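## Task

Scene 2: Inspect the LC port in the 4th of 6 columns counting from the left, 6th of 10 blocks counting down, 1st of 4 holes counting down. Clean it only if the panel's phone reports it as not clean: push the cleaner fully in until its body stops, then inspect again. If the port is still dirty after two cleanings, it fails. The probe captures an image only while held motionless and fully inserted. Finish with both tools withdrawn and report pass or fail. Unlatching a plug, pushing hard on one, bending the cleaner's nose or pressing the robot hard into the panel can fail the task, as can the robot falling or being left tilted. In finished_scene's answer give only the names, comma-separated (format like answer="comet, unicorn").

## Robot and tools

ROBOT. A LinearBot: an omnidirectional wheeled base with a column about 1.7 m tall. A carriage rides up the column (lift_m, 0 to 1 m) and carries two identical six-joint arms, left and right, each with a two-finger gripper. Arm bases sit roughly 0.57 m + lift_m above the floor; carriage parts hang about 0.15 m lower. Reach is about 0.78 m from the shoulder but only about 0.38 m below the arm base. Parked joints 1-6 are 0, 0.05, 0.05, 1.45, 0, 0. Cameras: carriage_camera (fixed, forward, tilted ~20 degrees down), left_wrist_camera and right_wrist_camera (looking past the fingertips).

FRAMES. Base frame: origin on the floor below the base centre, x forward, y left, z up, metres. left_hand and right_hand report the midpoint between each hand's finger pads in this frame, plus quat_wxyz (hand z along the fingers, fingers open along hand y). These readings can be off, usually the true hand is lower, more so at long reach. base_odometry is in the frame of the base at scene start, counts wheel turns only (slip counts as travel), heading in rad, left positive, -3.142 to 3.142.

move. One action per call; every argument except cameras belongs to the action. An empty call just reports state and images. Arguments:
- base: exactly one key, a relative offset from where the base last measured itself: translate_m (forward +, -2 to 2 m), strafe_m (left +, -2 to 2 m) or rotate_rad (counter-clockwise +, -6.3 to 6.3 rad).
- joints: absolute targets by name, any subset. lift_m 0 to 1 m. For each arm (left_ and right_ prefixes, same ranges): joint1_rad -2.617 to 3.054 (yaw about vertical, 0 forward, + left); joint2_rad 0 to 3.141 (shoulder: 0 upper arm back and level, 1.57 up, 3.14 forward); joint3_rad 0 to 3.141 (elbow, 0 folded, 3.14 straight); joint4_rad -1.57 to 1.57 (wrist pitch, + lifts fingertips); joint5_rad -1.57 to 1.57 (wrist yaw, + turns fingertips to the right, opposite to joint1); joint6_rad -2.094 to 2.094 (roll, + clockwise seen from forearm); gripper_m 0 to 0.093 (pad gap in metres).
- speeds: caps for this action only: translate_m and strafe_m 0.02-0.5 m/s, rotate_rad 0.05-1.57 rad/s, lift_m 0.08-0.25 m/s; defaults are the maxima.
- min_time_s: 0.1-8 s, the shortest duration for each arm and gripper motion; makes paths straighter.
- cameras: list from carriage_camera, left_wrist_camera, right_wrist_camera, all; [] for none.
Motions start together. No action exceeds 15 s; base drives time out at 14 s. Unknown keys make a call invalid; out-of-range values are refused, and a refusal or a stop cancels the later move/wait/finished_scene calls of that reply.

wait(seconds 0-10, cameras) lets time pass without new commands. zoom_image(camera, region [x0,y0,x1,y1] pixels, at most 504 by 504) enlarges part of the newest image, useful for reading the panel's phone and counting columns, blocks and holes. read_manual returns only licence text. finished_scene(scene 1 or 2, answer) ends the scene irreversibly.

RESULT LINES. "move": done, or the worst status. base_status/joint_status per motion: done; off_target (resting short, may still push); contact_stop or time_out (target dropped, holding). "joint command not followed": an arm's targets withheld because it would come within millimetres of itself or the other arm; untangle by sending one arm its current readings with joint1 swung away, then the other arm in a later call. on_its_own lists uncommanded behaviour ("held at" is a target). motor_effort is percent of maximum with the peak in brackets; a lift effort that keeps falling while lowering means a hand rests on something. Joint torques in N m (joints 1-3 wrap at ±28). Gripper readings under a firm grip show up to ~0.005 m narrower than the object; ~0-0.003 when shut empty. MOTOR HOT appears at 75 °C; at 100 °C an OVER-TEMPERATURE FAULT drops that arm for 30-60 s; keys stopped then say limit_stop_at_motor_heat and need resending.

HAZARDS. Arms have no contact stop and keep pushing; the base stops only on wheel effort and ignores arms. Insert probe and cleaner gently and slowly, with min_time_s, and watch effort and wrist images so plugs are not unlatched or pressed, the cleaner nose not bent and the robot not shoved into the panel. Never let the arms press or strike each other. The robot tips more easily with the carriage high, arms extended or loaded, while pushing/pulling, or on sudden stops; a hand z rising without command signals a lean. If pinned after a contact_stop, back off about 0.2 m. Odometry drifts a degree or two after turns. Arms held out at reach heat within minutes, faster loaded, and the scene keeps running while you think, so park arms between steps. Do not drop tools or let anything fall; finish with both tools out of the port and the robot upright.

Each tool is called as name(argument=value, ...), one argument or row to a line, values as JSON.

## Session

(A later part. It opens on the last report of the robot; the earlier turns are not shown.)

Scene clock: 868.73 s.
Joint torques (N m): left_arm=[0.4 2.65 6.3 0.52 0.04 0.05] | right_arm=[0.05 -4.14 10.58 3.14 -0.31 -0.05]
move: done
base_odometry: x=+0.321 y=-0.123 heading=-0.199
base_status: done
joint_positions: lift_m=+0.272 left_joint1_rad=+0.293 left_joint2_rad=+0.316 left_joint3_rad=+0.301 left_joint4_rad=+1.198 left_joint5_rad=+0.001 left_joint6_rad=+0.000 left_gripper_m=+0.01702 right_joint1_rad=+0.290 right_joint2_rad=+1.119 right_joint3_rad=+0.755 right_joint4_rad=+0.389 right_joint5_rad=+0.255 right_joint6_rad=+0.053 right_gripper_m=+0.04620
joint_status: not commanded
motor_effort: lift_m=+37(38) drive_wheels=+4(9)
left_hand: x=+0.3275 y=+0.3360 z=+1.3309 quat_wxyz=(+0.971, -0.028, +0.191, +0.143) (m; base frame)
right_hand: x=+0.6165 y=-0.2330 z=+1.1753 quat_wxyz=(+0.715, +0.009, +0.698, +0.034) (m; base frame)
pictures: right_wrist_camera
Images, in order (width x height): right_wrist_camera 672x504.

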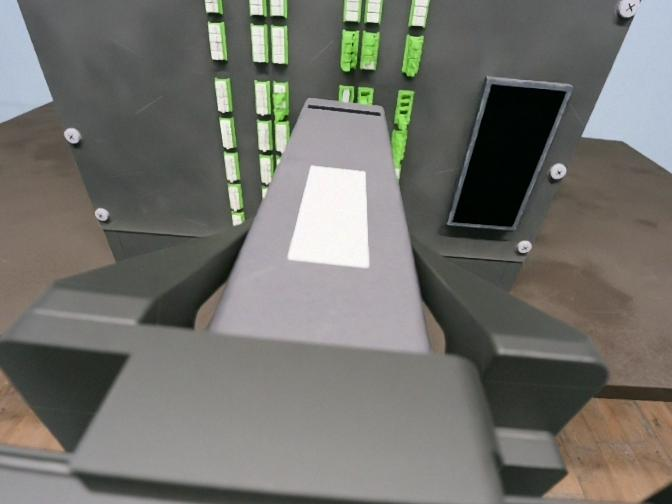

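move(
  cameras=["right_wrist_camera"],
)

zoom_image(
  camera="right_wrist_camera",
  region=[336, 76, 360, 100],
)

Scene clock: 875.87 s.
Joint torques (N m): left_arm=[0.34 2.66 6.31 0.5 0.03 0.05] | right_arm=[0.13 -4.15 10.52 3.16 -0.29 -0.06]
base_odometry: x=+0.321 y=-0.123 heading=-0.199
base_status: done
joint_positions: lift_m=+0.272 left_joint1_rad=+0.293 left_joint2_rad=+0.316 left_joint3_rad=+0.301 left_joint4_rad=+1.198 left_joint5_rad=+0.001 left_joint6_rad=+0.000 left_gripper_m=+0.01702 right_joint1_rad=+0.290 right_joint2_rad=+1.119 right_joint3_rad=+0.755 right_joint4_rad=+0.389 right_joint5_rad=+0.255 right_joint6_rad=+0.053 right_gripper_m=+0.04620
joint_status: not commanded
motor_effort: lift_m=+37(38) drive_wheels=+4(9)
left_hand: x=+0.3275 y=+0.3360 z=+1.3309 quat_wxyz=(+0.971, -0.028, +0.191, +0.143) (m; base frame)
right_hand: x=+0.6165 y=-0.2330 z=+1.1753 quat_wxyz=(+0.715, +0.009, +0.698, +0.034) (m; base frame)
pictures: right_wrist_camera
Images, in order (width x height): right_wrist_camera 672x504.

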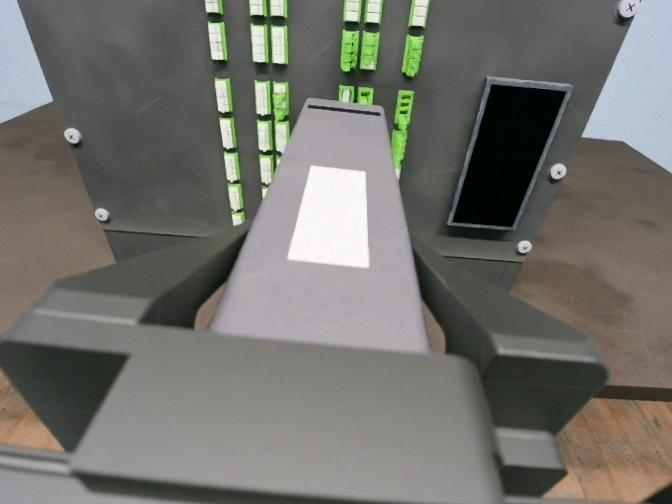

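Scaled by 21.000 from the camera's 672x504 image, which has a finer 960x720 frame.

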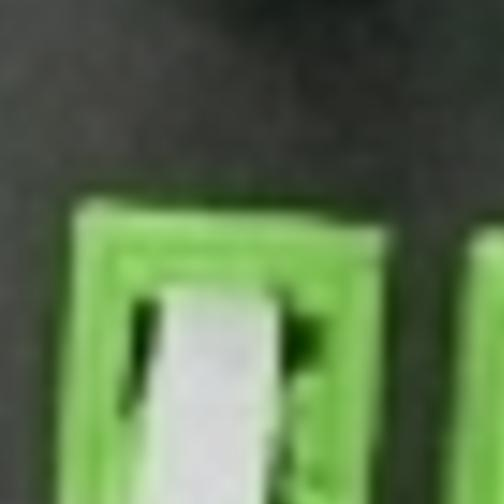

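move(
  base={"strafe_m": 0.003},
  speeds={"strafe_m": 0.02},
  cameras=["right_wrist_camera"],
)

zoom_image(
  camera="right_wrist_camera",
  region=[336, 76, 360, 100],
)

Scene clock: 889.43 s.
Joint torques (N m): left_arm=[0.38 2.66 6.23 0.54 0.05 0.05] | right_arm=[0.05 -4.01 10.51 3.16 -0.31 -0.07]
move: done
base_odometry: x=+0.322 y=-0.121 heading=-0.199
base_status: done
joint_positions: lift_m=+0.272 left_joint1_rad=+0.293 left_joint2_rad=+0.316 left_joint3_rad=+0.301 left_joint4_rad=+1.198 left_joint5_rad=+0.001 left_joint6_rad=+0.000 left_gripper_m=+0.01702 right_joint1_rad=+0.290 right_joint2_rad=+1.119 right_joint3_rad=+0.755 right_joint4_rad=+0.389 right_joint5_rad=+0.258 right_joint6_rad=+0.053 right_gripper_m=+0.04620
joint_status: not commanded
motor_effort: lift_m=+38(38) drive_wheels=+5(10)
left_hand: x=+0.3275 y=+0.3359 z=+1.3309 quat_wxyz=(+0.971, -0.028, +0.191, +0.143) (m; base frame)
right_hand: x=+0.6166 y=-0.2335 z=+1.1753 quat_wxyz=(+0.715, +0.010, +0.698, +0.033) (m; base frame)
pictures: right_wrist_camera
Images, in order (width x height): right_wrist_camera 672x504.

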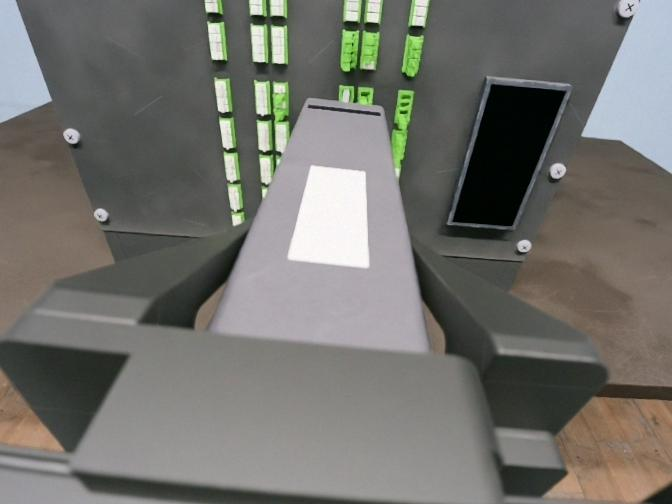

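Scaled by 21.000 from the camera's 672x504 image, which has a finer 960x720 frame.

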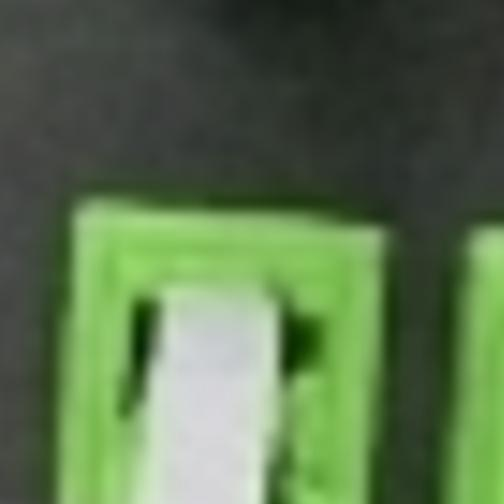

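zoom_image(
  camera="right_wrist_camera",
  region=[388, 84, 418, 114],
)

zoom_image(
  camera="right_wrist_camera",
  region=[330, 78, 380, 108],
)

Scaled by 16.800 from the camera's 672x504 image, which has a finer 960x720 frame.

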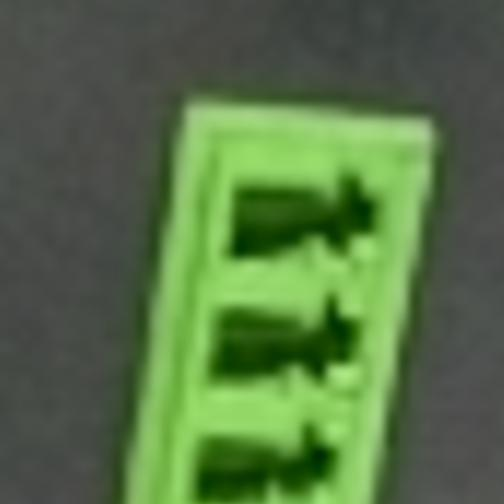

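Scaled by 10.080 from the camera's 672x504 image, which has a finer 960x720 frame.

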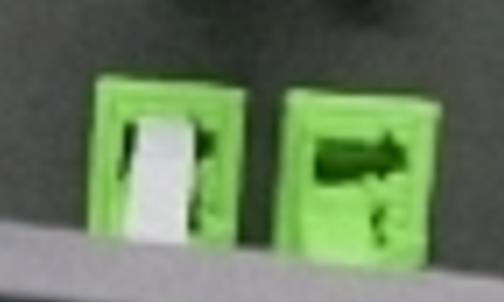

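move(
  base={"translate_m": -0.004},
  speeds={"translate_m": 0.02},
  cameras=["right_wrist_camera"],
)

zoom_image(
  camera="right_wrist_camera",
  region=[336, 76, 360, 100],
)

Scene clock: 931.33 s.
Joint torques (N m): left_arm=[0.31 2.65 6.3 0.5 0.1 0.05] | right_arm=[0.06 -4.1 10.5 3.22 -0.26 -0.08]
move: done
base_odometry: x=+0.318 y=-0.120 heading=-0.200
base_status: done
joint_positions: lift_m=+0.272 left_joint1_rad=+0.293 left_joint2_rad=+0.316 left_joint3_rad=+0.301 left_joint4_rad=+1.197 left_joint5_rad=+0.000 left_joint6_rad=+0.000 left_gripper_m=+0.01702 right_joint1_rad=+0.290 right_joint2_rad=+1.119 right_joint3_rad=+0.755 right_joint4_rad=+0.389 right_joint5_rad=+0.252 right_joint6_rad=+0.053 right_gripper_m=+0.04620
joint_status: not commanded
motor_effort: lift_m=+37(38) drive_wheels=+4(13)
left_hand: x=+0.3275 y=+0.3361 z=+1.3308 quat_wxyz=(+0.971, -0.028, +0.191, +0.143) (m; base frame)
right_hand: x=+0.6165 y=-0.2325 z=+1.1753 quat_wxyz=(+0.715, +0.007, +0.698, +0.035) (m; base frame)
pictures: right_wrist_camera
Images, in order (width x height): right_wrist_camera 672x504.

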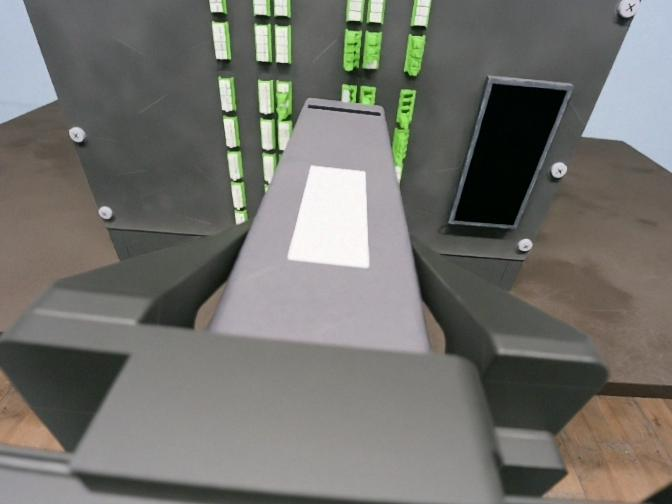

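Scaled by 21.000 from the camera's 672x504 image, which has a finer 960x720 frame.

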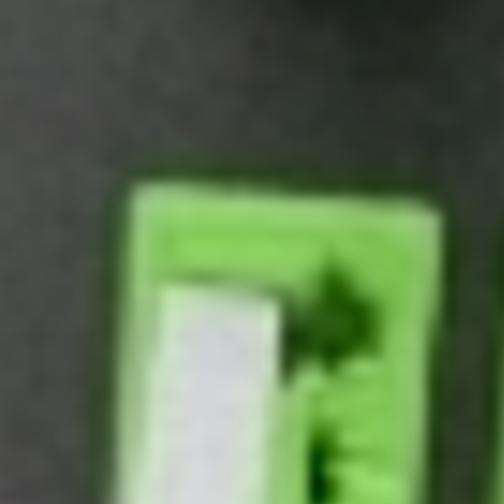

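move(
  base={"strafe_m": -0.002},
  speeds={"strafe_m": 0.02},
  cameras=["right_wrist_camera"],
)

zoom_image(
  camera="right_wrist_camera",
  region=[336, 76, 360, 100],
)

Scene clock: 940.10 s.
Joint torques (N m): left_arm=[0.18 2.88 6.31 0.5 0.09 0.05] | right_arm=[-0.2 -4.01 10.52 3.14 -0.21 -0.07]
move: done
base_odometry: x=+0.317 y=-0.122 heading=-0.199
base_status: done
joint_positions: lift_m=+0.272 left_joint1_rad=+0.294 left_joint2_rad=+0.316 left_joint3_rad=+0.301 left_joint4_rad=+1.197 left_joint5_rad=+0.000 left_joint6_rad=+0.000 left_gripper_m=+0.01702 right_joint1_rad=+0.290 right_joint2_rad=+1.119 right_joint3_rad=+0.755 right_joint4_rad=+0.388 right_joint5_rad=+0.247 right_joint6_rad=+0.053 right_gripper_m=+0.04620
joint_status: not commanded
motor_effort: lift_m=+37(38) drive_wheels=-7(7)
left_hand: x=+0.3275 y=+0.3362 z=+1.3308 quat_wxyz=(+0.971, -0.028, +0.191, +0.144) (m; base frame)
right_hand: x=+0.6165 y=-0.2316 z=+1.1753 quat_wxyz=(+0.715, +0.006, +0.699, +0.037) (m; base frame)
pictures: right_wrist_camera
Images, in order (width x height): right_wrist_camera 672x504.

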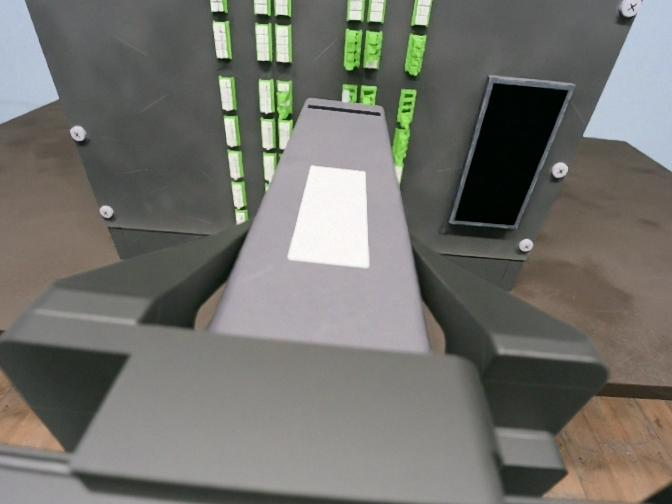

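Scaled by 21.000 from the camera's 672x504 image, which has a finer 960x720 frame.

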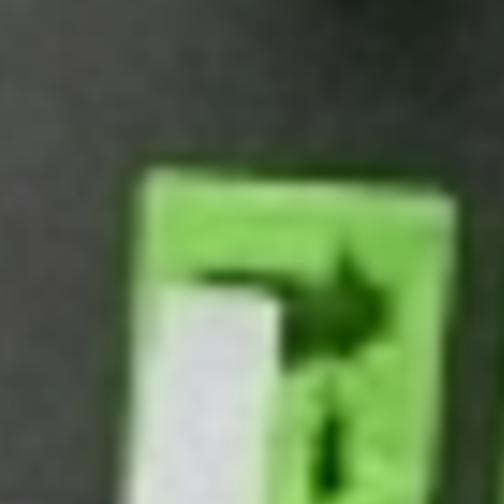

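move(
  joints={"right_joint5_rad": 0.265},
  cameras=["right_wrist_camera"],
)

zoom_image(
  camera="right_wrist_camera",
  region=[336, 76, 360, 100],
)

Scene clock: 946.27 s.
Joint torques (N m): left_arm=[0.24 2.65 6.32 0.5 0.04 0.05] | right_arm=[0.02 -4.08 10.58 3.15 0.08 -0.09]
move: done
base_odometry: x=+0.317 y=-0.122 heading=-0.199
base_status: not commanded
joint_positions: lift_m=+0.272 left_joint1_rad=+0.294 left_joint2_rad=+0.316 left_joint3_rad=+0.301 left_joint4_rad=+1.197 left_joint5_rad=+0.000 left_joint6_rad=+0.000 left_gripper_m=+0.01702 right_joint1_rad=+0.290 right_joint2_rad=+1.119 right_joint3_rad=+0.755 right_joint4_rad=+0.388 right_joint5_rad=+0.249 right_joint6_rad=+0.053 right_gripper_m=+0.04620
joint_status: all done
motor_effort: lift_m=+37(38) drive_wheels=-6(6)
left_hand: x=+0.3275 y=+0.3362 z=+1.3308 quat_wxyz=(+0.971, -0.028, +0.191, +0.144) (m; base frame)
right_hand: x=+0.6165 y=-0.2320 z=+1.1753 quat_wxyz=(+0.715, +0.006, +0.699, +0.036) (m; base frame)
pictures: right_wrist_camera
Images, in order (width x height): right_wrist_camera 672x504.

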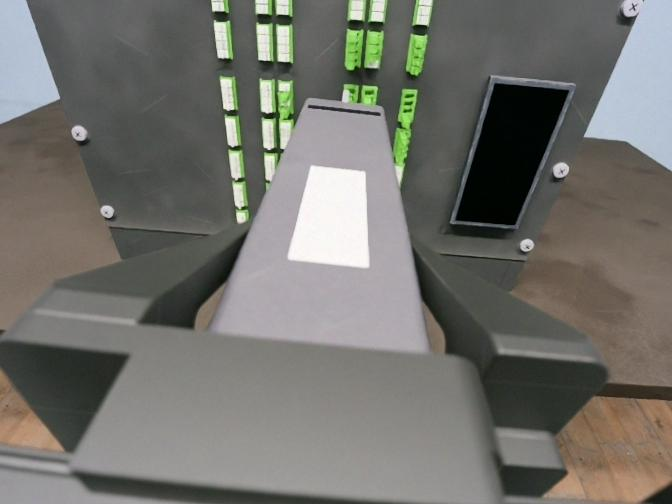

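Scaled by 21.000 from the camera's 672x504 image, which has a finer 960x720 frame.

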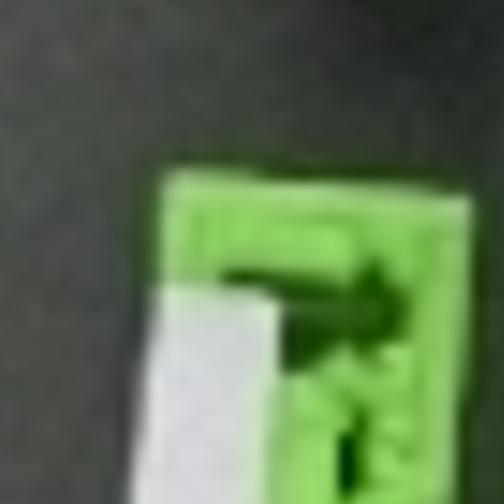

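move(
  base={"strafe_m": -0.003},
  speeds={"strafe_m": 0.02},
  cameras=["right_wrist_camera"],
)

wait(
  seconds=0.5,
  cameras=["right_wrist_camera"],
)

zoom_image(
  camera="right_wrist_camera",
  region=[336, 76, 360, 100],
)

Scene clock: 959.03 s.
Joint torques (N m): left_arm=[0.36 2.65 6.32 0.5 0.02 0.05] | right_arm=[0.14 -4.01 10.47 3.14 -0.03 -0.09]
move: done
base_odometry: x=+0.317 y=-0.125 heading=-0.199
base_status: done
joint_positions: lift_m=+0.272 left_joint1_rad=+0.294 left_joint2_rad=+0.316 left_joint3_rad=+0.301 left_joint4_rad=+1.197 left_joint5_rad=+0.001 left_joint6_rad=+0.000 left_gripper_m=+0.01702 right_joint1_rad=+0.290 right_joint2_rad=+1.119 right_joint3_rad=+0.755 right_joint4_rad=+0.388 right_joint5_rad=+0.258 right_joint6_rad=+0.053 right_gripper_m=+0.04620
joint_status: not commanded
motor_effort: lift_m=+38(38) drive_wheels=-5(11)
left_hand: x=+0.3275 y=+0.3361 z=+1.3308 quat_wxyz=(+0.971, -0.028, +0.191, +0.144) (m; base frame)
right_hand: x=+0.6166 y=-0.2335 z=+1.1752 quat_wxyz=(+0.715, +0.009, +0.699, +0.033) (m; base frame)
pictures: right_wrist_camera
Images, in order (width x height): right_wrist_camera 672x504.

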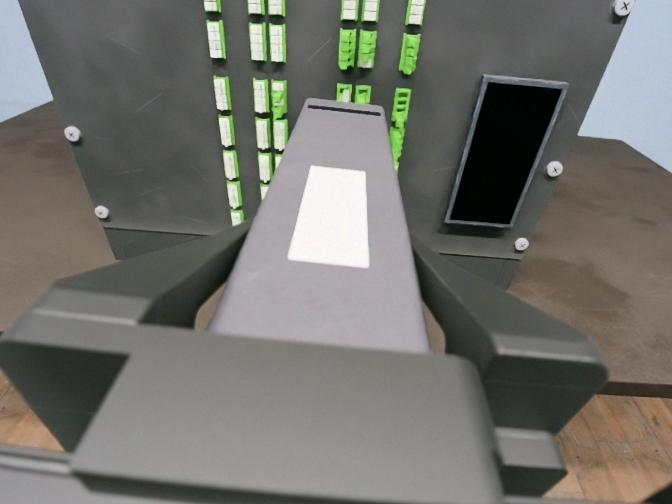

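Scene clock: 959.53 s.
Joint torques (N m): left_arm=[0.21 2.66 6.31 0.5 0.03 0.05] | right_arm=[0.01 -4.01 10.51 3.16 0.01 -0.08]
base_odometry: x=+0.317 y=-0.125 heading=-0.199
base_status: done
joint_positions: lift_m=+0.272 left_joint1_rad=+0.294 left_joint2_rad=+0.316 left_joint3_rad=+0.301 left_joint4_rad=+1.197 left_joint5_rad=+0.001 left_joint6_rad=+0.000 left_gripper_m=+0.01702 right_joint1_rad=+0.290 right_joint2_rad=+1.119 right_joint3_rad=+0.755 right_joint4_rad=+0.388 right_joint5_rad=+0.258 right_joint6_rad=+0.053 right_gripper_m=+0.04620
joint_status: not commanded
motor_effort: lift_m=+37(38) drive_wheels=-6(11)
left_hand: x=+0.3275 y=+0.3361 z=+1.3308 quat_wxyz=(+0.971, -0.028, +0.191, +0.144) (m; base frame)
right_hand: x=+0.6166 y=-0.2335 z=+1.1752 quat_wxyz=(+0.715, +0.009, +0.699, +0.033) (m; base frame)
wait: 0.50 s; at rest by 0.27 s
pictures: right_wrist_camera
Images, in order (width x height): right_wrist_camera 672x504.

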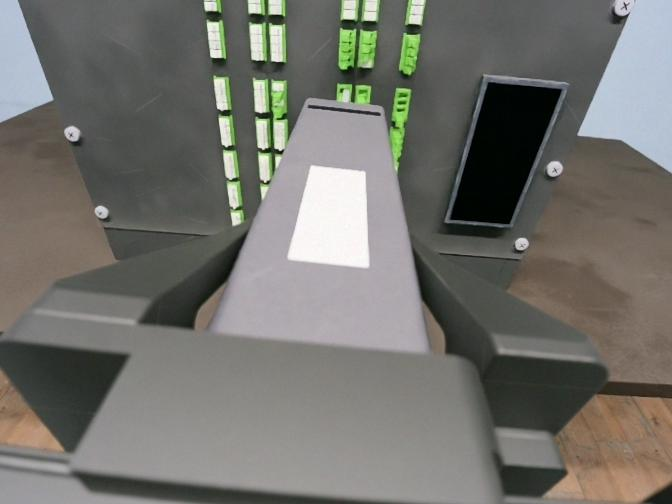

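Scaled by 21.000 from the camera's 672x504 image, which has a finer 960x720 frame.

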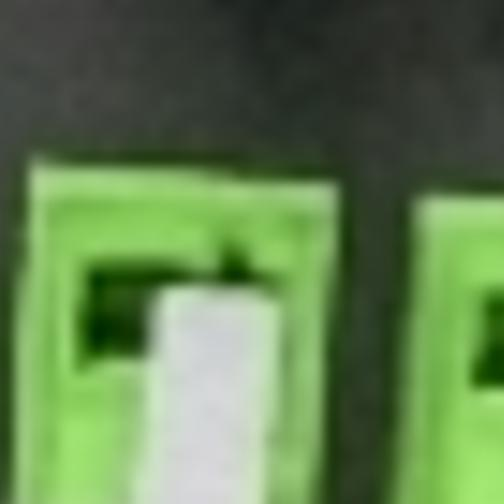

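move(
  joints={"right_joint5_rad": 0.234},
  cameras=["right_wrist_camera"],
)

zoom_image(
  camera="right_wrist_camera",
  region=[336, 76, 360, 100],
)

Scene clock: 967.57 s.
Joint torques (N m): left_arm=[0.21 2.65 6.3 0.5 0.03 0.05] | right_arm=[0.09 -4.15 10.55 3.17 -0.29 -0.1]
move: done
base_odometry: x=+0.317 y=-0.125 heading=-0.199
base_status: not commanded
joint_positions: lift_m=+0.272 left_joint1_rad=+0.294 left_joint2_rad=+0.316 left_joint3_rad=+0.301 left_joint4_rad=+1.197 left_joint5_rad=+0.001 left_joint6_rad=+0.000 left_gripper_m=+0.01702 right_joint1_rad=+0.290 right_joint2_rad=+1.119 right_joint3_rad=+0.755 right_joint4_rad=+0.388 right_joint5_rad=+0.250 right_joint6_rad=+0.053 right_gripper_m=+0.04620
joint_status: all done
motor_effort: lift_m=+37(38) drive_wheels=-5(7)
left_hand: x=+0.3275 y=+0.3361 z=+1.3308 quat_wxyz=(+0.971, -0.028, +0.191, +0.144) (m; base frame)
right_hand: x=+0.6165 y=-0.2321 z=+1.1753 quat_wxyz=(+0.715, +0.007, +0.699, +0.036) (m; base frame)
pictures: right_wrist_camera
Images, in order (width x height): right_wrist_camera 672x504.

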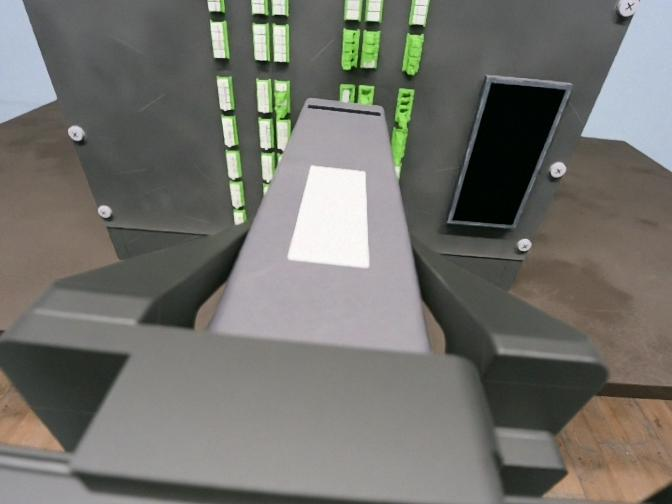

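Scaled by 21.000 from the camera's 672x504 image, which has a finer 960x720 frame.

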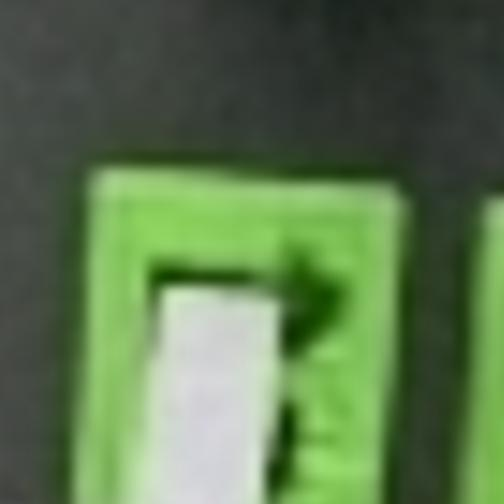

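move(
  joints={"right_joint5_rad": 0.232},
  cameras=["right_wrist_camera"],
)

zoom_image(
  camera="right_wrist_camera",
  region=[336, 76, 360, 100],
)

Scene clock: 978.97 s.
Joint torques (N m): left_arm=[0.21 2.65 6.31 0.5 0.03 0.05] | right_arm=[0.03 -4.05 10.55 3.17 -0.22 -0.06]
move: done
base_odometry: x=+0.317 y=-0.125 heading=-0.199
base_status: not commanded
joint_positions: lift_m=+0.272 left_joint1_rad=+0.294 left_joint2_rad=+0.316 left_joint3_rad=+0.301 left_joint4_rad=+1.197 left_joint5_rad=+0.001 left_joint6_rad=+0.000 left_gripper_m=+0.01702 right_joint1_rad=+0.290 right_joint2_rad=+1.119 right_joint3_rad=+0.755 right_joint4_rad=+0.388 right_joint5_rad=+0.247 right_joint6_rad=+0.053 right_gripper_m=+0.04620
joint_status: all done
motor_effort: lift_m=+37(37) drive_wheels=-6(6)
left_hand: x=+0.3275 y=+0.3361 z=+1.3308 quat_wxyz=(+0.971, -0.028, +0.191, +0.144) (m; base frame)
right_hand: x=+0.6165 y=-0.2317 z=+1.1753 quat_wxyz=(+0.715, +0.006, +0.699, +0.036) (m; base frame)
pictures: right_wrist_camera
Images, in order (width x height): right_wrist_camera 672x504.

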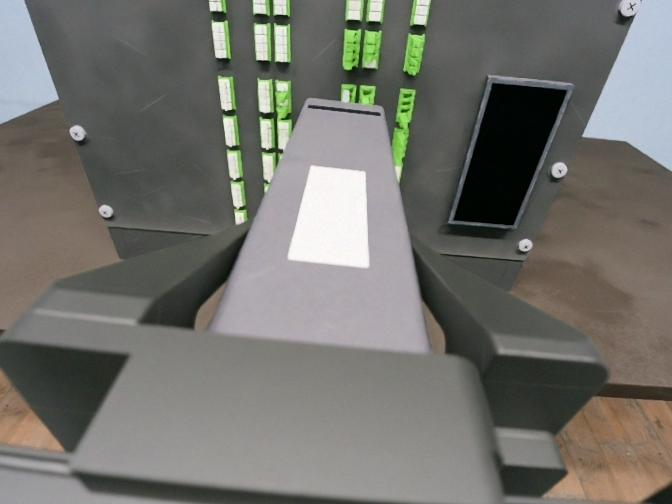

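Scaled by 21.000 from the camera's 672x504 image, which has a finer 960x720 frame.

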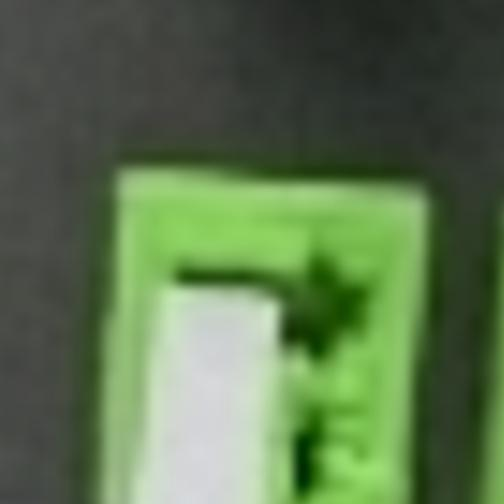

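move(
  joints={"right_joint5_rad": 0.263},
  cameras=["right_wrist_camera"],
)

zoom_image(
  camera="right_wrist_camera",
  region=[336, 76, 360, 100],
)

Scene clock: 985.87 s.
Joint torques (N m): left_arm=[0.21 2.66 6.32 0.5 0.03 0.05] | right_arm=[-0.02 -4.04 10.58 3.17 0.05 -0.07]
move: done
base_odometry: x=+0.317 y=-0.125 heading=-0.199
base_status: not commanded
joint_positions: lift_m=+0.272 left_joint1_rad=+0.294 left_joint2_rad=+0.316 left_joint3_rad=+0.301 left_joint4_rad=+1.197 left_joint5_rad=+0.001 left_joint6_rad=+0.000 left_gripper_m=+0.01702 right_joint1_rad=+0.290 right_joint2_rad=+1.119 right_joint3_rad=+0.755 right_joint4_rad=+0.388 right_joint5_rad=+0.249 right_joint6_rad=+0.053 right_gripper_m=+0.04620
joint_status: all done
motor_effort: lift_m=+37(38) drive_wheels=-6(6)
left_hand: x=+0.3275 y=+0.3361 z=+1.3308 quat_wxyz=(+0.971, -0.028, +0.191, +0.144) (m; base frame)
right_hand: x=+0.6165 y=-0.2320 z=+1.1753 quat_wxyz=(+0.715, +0.006, +0.699, +0.036) (m; base frame)
pictures: right_wrist_camera
Images, in order (width x height): right_wrist_camera 672x504.

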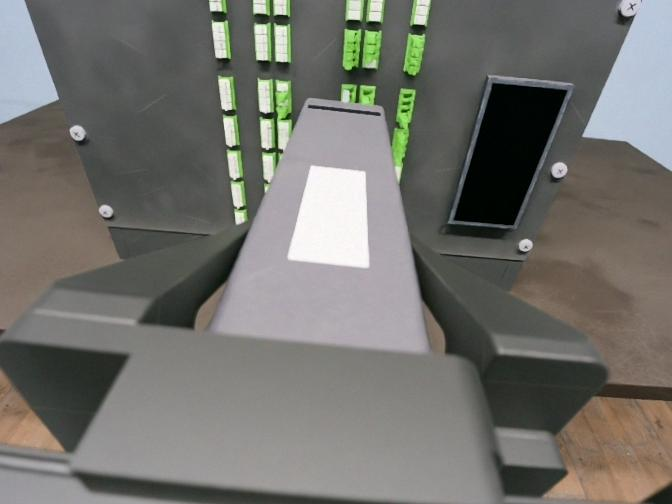

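Scaled by 21.000 from the camera's 672x504 image, which has a finer 960x720 frame.

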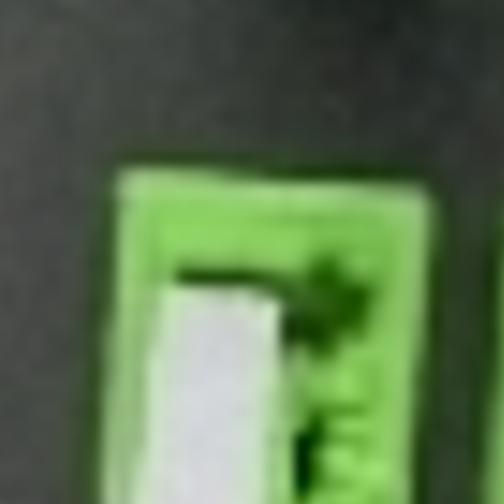

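move(
  base={"translate_m": 0.002},
  joints={"right_joint5_rad": 0.255},
  speeds={"translate_m": 0.02},
  cameras=["right_wrist_camera"],
)

zoom_image(
  camera="right_wrist_camera",
  region=[336, 76, 360, 100],
)

Scene clock: 993.17 s.
Joint torques (N m): left_arm=[0.05 2.66 6.3 0.5 0.09 0.05] | right_arm=[0.08 -4.29 10.5 3.13 -0.03 -0.08]
move: done
base_odometry: x=+0.319 y=-0.125 heading=-0.198
base_status: done
joint_positions: lift_m=+0.272 left_joint1_rad=+0.294 left_joint2_rad=+0.316 left_joint3_rad=+0.301 left_joint4_rad=+1.198 left_joint5_rad=+0.000 left_joint6_rad=+0.000 left_gripper_m=+0.01702 right_joint1_rad=+0.290 right_joint2_rad=+1.121 right_joint3_rad=+0.755 right_joint4_rad=+0.390 right_joint5_rad=+0.249 right_joint6_rad=+0.053 right_gripper_m=+0.04620
joint_status: all done
motor_effort: lift_m=+38(38) drive_wheels=+3(12)
left_hand: x=+0.3274 y=+0.3362 z=+1.3309 quat_wxyz=(+0.971, -0.028, +0.191, +0.144) (m; base frame)
right_hand: x=+0.6170 y=-0.2319 z=+1.1749 quat_wxyz=(+0.715, +0.006, +0.699, +0.036) (m; base frame)
pictures: right_wrist_camera
Images, in order (width x height): right_wrist_camera 672x504.

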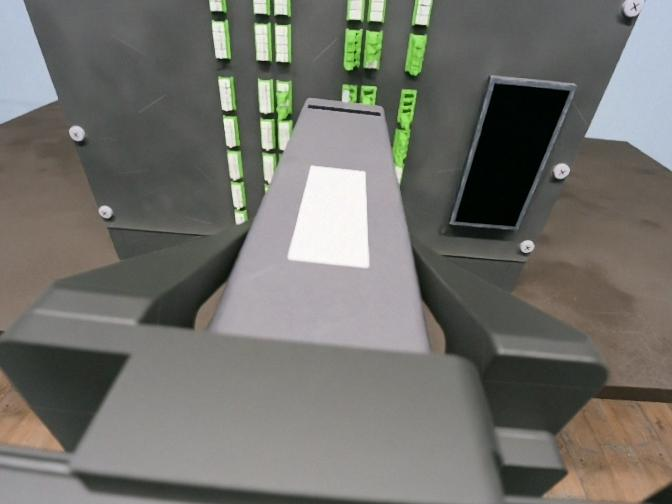

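Scaled by 21.000 from the camera's 672x504 image, which has a finer 960x720 frame.

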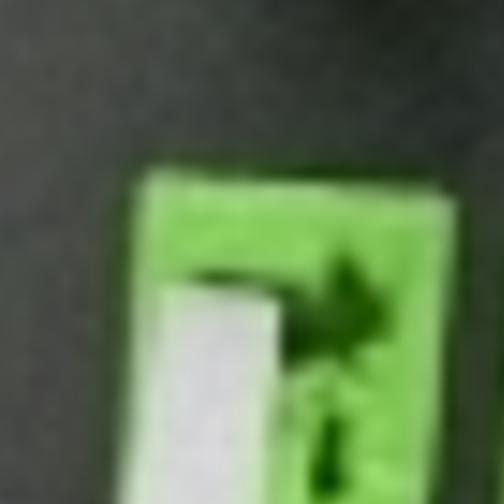

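move(
  joints={"right_joint5_rad": 0.268},
  cameras=["right_wrist_camera"],
)

zoom_image(
  camera="right_wrist_camera",
  region=[336, 76, 360, 100],
)

Scene clock: 1000.50 s.
Joint torques (N m): left_arm=[0.21 2.63 6.31 0.5 0.03 0.05] | right_arm=[0.08 -4.3 10.51 3.14 0.08 -0.09]
move: done
base_odometry: x=+0.319 y=-0.125 heading=-0.198
base_status: not commanded
joint_positions: lift_m=+0.272 left_joint1_rad=+0.294 left_joint2_rad=+0.316 left_joint3_rad=+0.301 left_joint4_rad=+1.198 left_joint5_rad=+0.000 left_joint6_rad=+0.000 left_gripper_m=+0.01702 right_joint1_rad=+0.290 right_joint2_rad=+1.121 right_joint3_rad=+0.755 right_joint4_rad=+0.390 right_joint5_rad=+0.252 right_joint6_rad=+0.053 right_gripper_m=+0.04620
joint_status: all done
motor_effort: lift_m=+37(38) drive_wheels=+3(4)
left_hand: x=+0.3274 y=+0.3362 z=+1.3309 quat_wxyz=(+0.971, -0.028, +0.191, +0.144) (m; base frame)
right_hand: x=+0.6170 y=-0.2324 z=+1.1748 quat_wxyz=(+0.714, +0.008, +0.699, +0.035) (m; base frame)
pictures: right_wrist_camera
Images, in order (width x height): right_wrist_camera 672x504.

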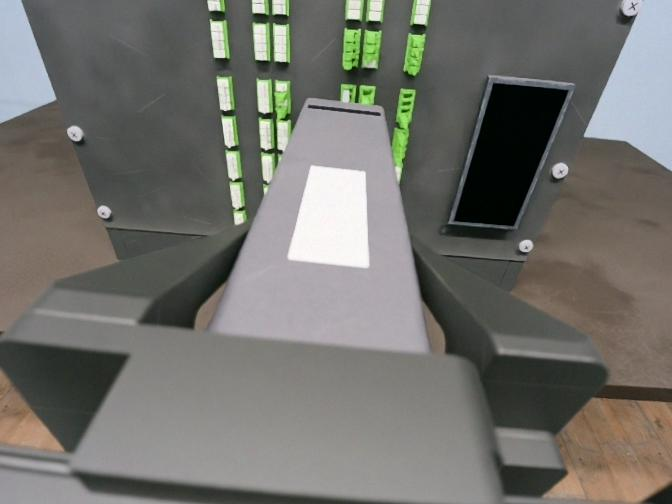

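Scaled by 21.000 from the camera's 672x504 image, which has a finer 960x720 frame.

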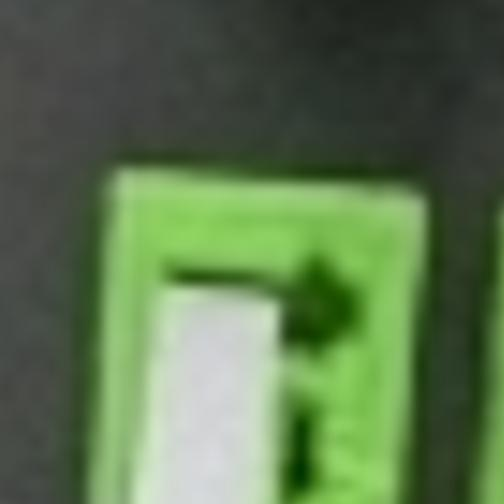

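move(
  joints={"lift_m": 0.2723, "right_joint5_rad": 0.252},
  cameras=["right_wrist_camera"],
)

zoom_image(
  camera="right_wrist_camera",
  region=[336, 76, 360, 100],
)

Scene clock: 1006.87 s.
Joint torques (N m): left_arm=[0.21 2.65 6.31 0.5 0.04 0.05] | right_arm=[0.05 -4.29 10.61 3.15 -0.11 -0.07]
move: done
base_odometry: x=+0.319 y=-0.125 heading=-0.198
base_status: not commanded
joint_positions: lift_m=+0.272 left_joint1_rad=+0.294 left_joint2_rad=+0.316 left_joint3_rad=+0.301 left_joint4_rad=+1.198 left_joint5_rad=+0.000 left_joint6_rad=+0.000 left_gripper_m=+0.01702 right_joint1_rad=+0.290 right_joint2_rad=+1.121 right_joint3_rad=+0.755 right_joint4_rad=+0.389 right_joint5_rad=+0.253 right_joint6_rad=+0.053 right_gripper_m=+0.04620
joint_status: all done
motor_effort: lift_m=+42(45) drive_wheels=+2(6)
left_hand: x=+0.3274 y=+0.3362 z=+1.3313 quat_wxyz=(+0.971, -0.028, +0.191, +0.144) (m; base frame)
right_hand: x=+0.6170 y=-0.2325 z=+1.1751 quat_wxyz=(+0.714, +0.008, +0.699, +0.034) (m; base frame)
pictures: right_wrist_camera
Images, in order (width x height): right_wrist_camera 672x504.

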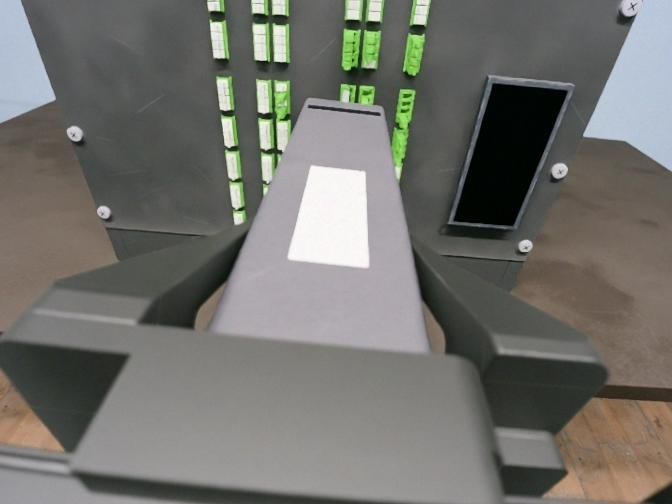

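Scaled by 21.000 from the camera's 672x504 image, which has a finer 960x720 frame.

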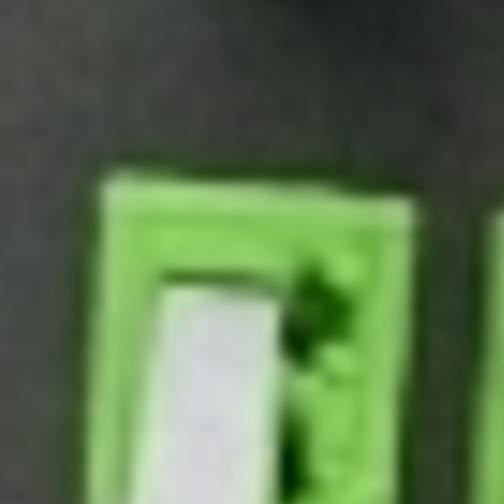

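move(
  base={"translate_m": 0.002},
  speeds={"translate_m": 0.02},
  cameras=["right_wrist_camera"],
)

zoom_image(
  camera="right_wrist_camera",
  region=[336, 76, 360, 100],
)

Scene clock: 1012.40 s.
Joint torques (N m): left_arm=[0.16 2.7 6.31 0.52 0 0.05] | right_arm=[0.17 -4.41 10.48 3.12 -0.09 -0.06]
move: done
base_odometry: x=+0.321 y=-0.125 heading=-0.198
base_status: done
joint_positions: lift_m=+0.272 left_joint1_rad=+0.294 left_joint2_rad=+0.316 left_joint3_rad=+0.301 left_joint4_rad=+1.198 left_joint5_rad=+0.000 left_joint6_rad=+0.000 left_gripper_m=+0.01702 right_joint1_rad=+0.290 right_joint2_rad=+1.121 right_joint3_rad=+0.755 right_joint4_rad=+0.390 right_joint5_rad=+0.252 right_joint6_rad=+0.053 right_gripper_m=+0.04620
joint_status: not commanded
motor_effort: lift_m=+42(42) drive_wheels=-5(12)
left_hand: x=+0.3274 y=+0.3362 z=+1.3313 quat_wxyz=(+0.971, -0.028, +0.191, +0.144) (m; base frame)
right_hand: x=+0.6170 y=-0.2323 z=+1.1753 quat_wxyz=(+0.714, +0.007, +0.699, +0.035) (m; base frame)
pictures: right_wrist_camera
Images, in order (width x height): right_wrist_camera 672x504.

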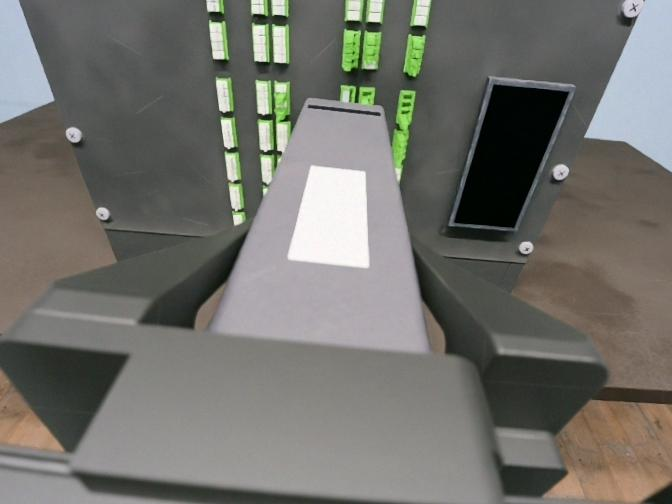

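Scaled by 21.000 from the camera's 672x504 image, which has a finer 960x720 frame.

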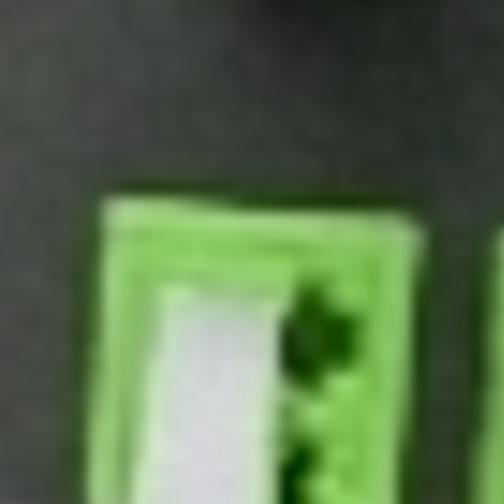

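move(
  base={"translate_m": 0.002},
  speeds={"translate_m": 0.02},
  cameras=["right_wrist_camera"],
)

zoom_image(
  camera="right_wrist_camera",
  region=[336, 76, 360, 100],
)

Scene clock: 1018.73 s.
Joint torques (N m): left_arm=[0.29 2.66 6.31 0.47 0.04 0.05] | right_arm=[-0.01 -4.45 10.55 3.12 -0.08 -0.06]
move: done
base_odometry: x=+0.323 y=-0.125 heading=-0.197
base_status: done
joint_positions: lift_m=+0.272 left_joint1_rad=+0.294 left_joint2_rad=+0.316 left_joint3_rad=+0.301 left_joint4_rad=+1.198 left_joint5_rad=+0.000 left_joint6_rad=+0.000 left_gripper_m=+0.01702 right_joint1_rad=+0.290 right_joint2_rad=+1.123 right_joint3_rad=+0.755 right_joint4_rad=+0.392 right_joint5_rad=+0.252 right_joint6_rad=+0.053 right_gripper_m=+0.04620
joint_status: not commanded
motor_effort: lift_m=+42(43) drive_wheels=-6(11)
left_hand: x=+0.3274 y=+0.3362 z=+1.3313 quat_wxyz=(+0.971, -0.028, +0.191, +0.144) (m; base frame)
right_hand: x=+0.6174 y=-0.2322 z=+1.1750 quat_wxyz=(+0.714, +0.007, +0.699, +0.035) (m; base frame)
pictures: right_wrist_camera
Images, in order (width x height): right_wrist_camera 672x504.

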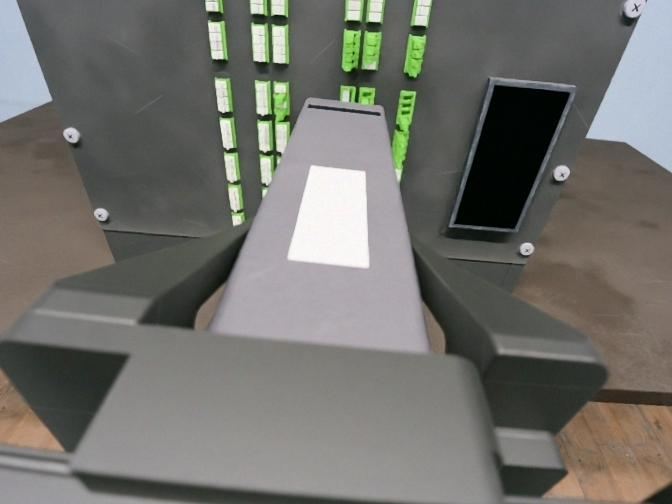

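Scaled by 21.000 from the camera's 672x504 image, which has a finer 960x720 frame.

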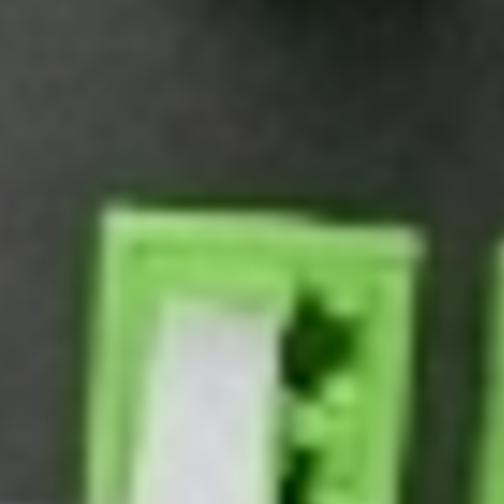

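move(
  base={"translate_m": 0.003},
  speeds={"translate_m": 0.02},
  cameras=["right_wrist_camera"],
)

zoom_image(
  camera="right_wrist_camera",
  region=[336, 76, 360, 100],
)

Scene clock: 1024.33 s.
Joint torques (N m): left_arm=[0.2 2.74 6.41 0.49 0.05 0.05] | right_arm=[0.12 -4.44 10.47 3.15 -0.15 -0.09]
move: done
base_odometry: x=+0.326 y=-0.125 heading=-0.197
base_status: done
joint_positions: lift_m=+0.272 left_joint1_rad=+0.294 left_joint2_rad=+0.316 left_joint3_rad=+0.301 left_joint4_rad=+1.198 left_joint5_rad=-0.001 left_joint6_rad=+0.000 left_gripper_m=+0.01702 right_joint1_rad=+0.290 right_joint2_rad=+1.122 right_joint3_rad=+0.755 right_joint4_rad=+0.390 right_joint5_rad=+0.257 right_joint6_rad=+0.053 right_gripper_m=+0.04620
joint_status: not commanded
motor_effort: lift_m=+42(43) drive_wheels=+3(12)
left_hand: x=+0.3272 y=+0.3362 z=+1.3314 quat_wxyz=(+0.971, -0.029, +0.190, +0.144) (m; base frame)
right_hand: x=+0.6172 y=-0.2331 z=+1.1750 quat_wxyz=(+0.714, +0.009, +0.699, +0.033) (m; base frame)
pictures: right_wrist_camera
Images, in order (width x height): right_wrist_camera 672x504.

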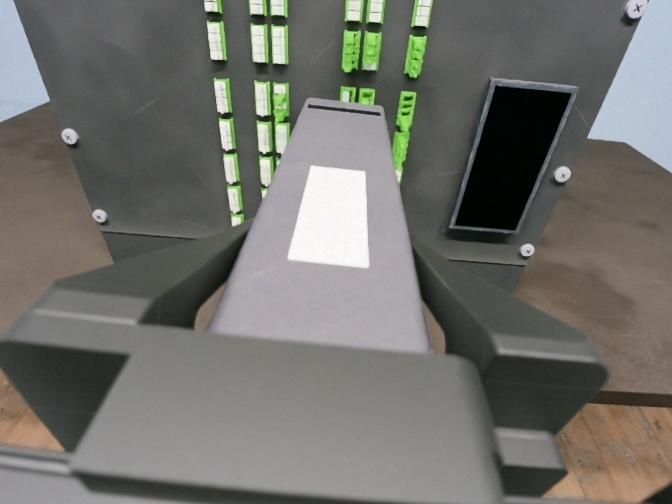

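Scaled by 21.000 from the camera's 672x504 image, which has a finer 960x720 frame.

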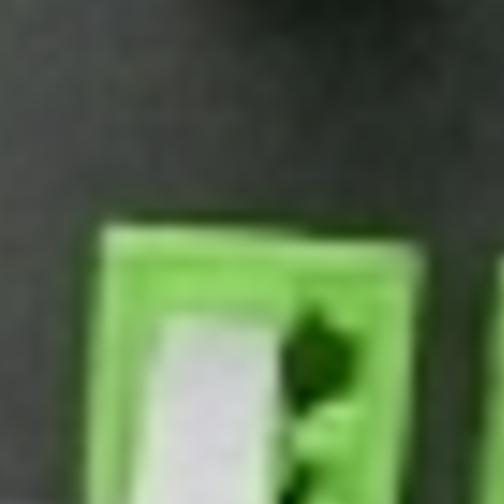

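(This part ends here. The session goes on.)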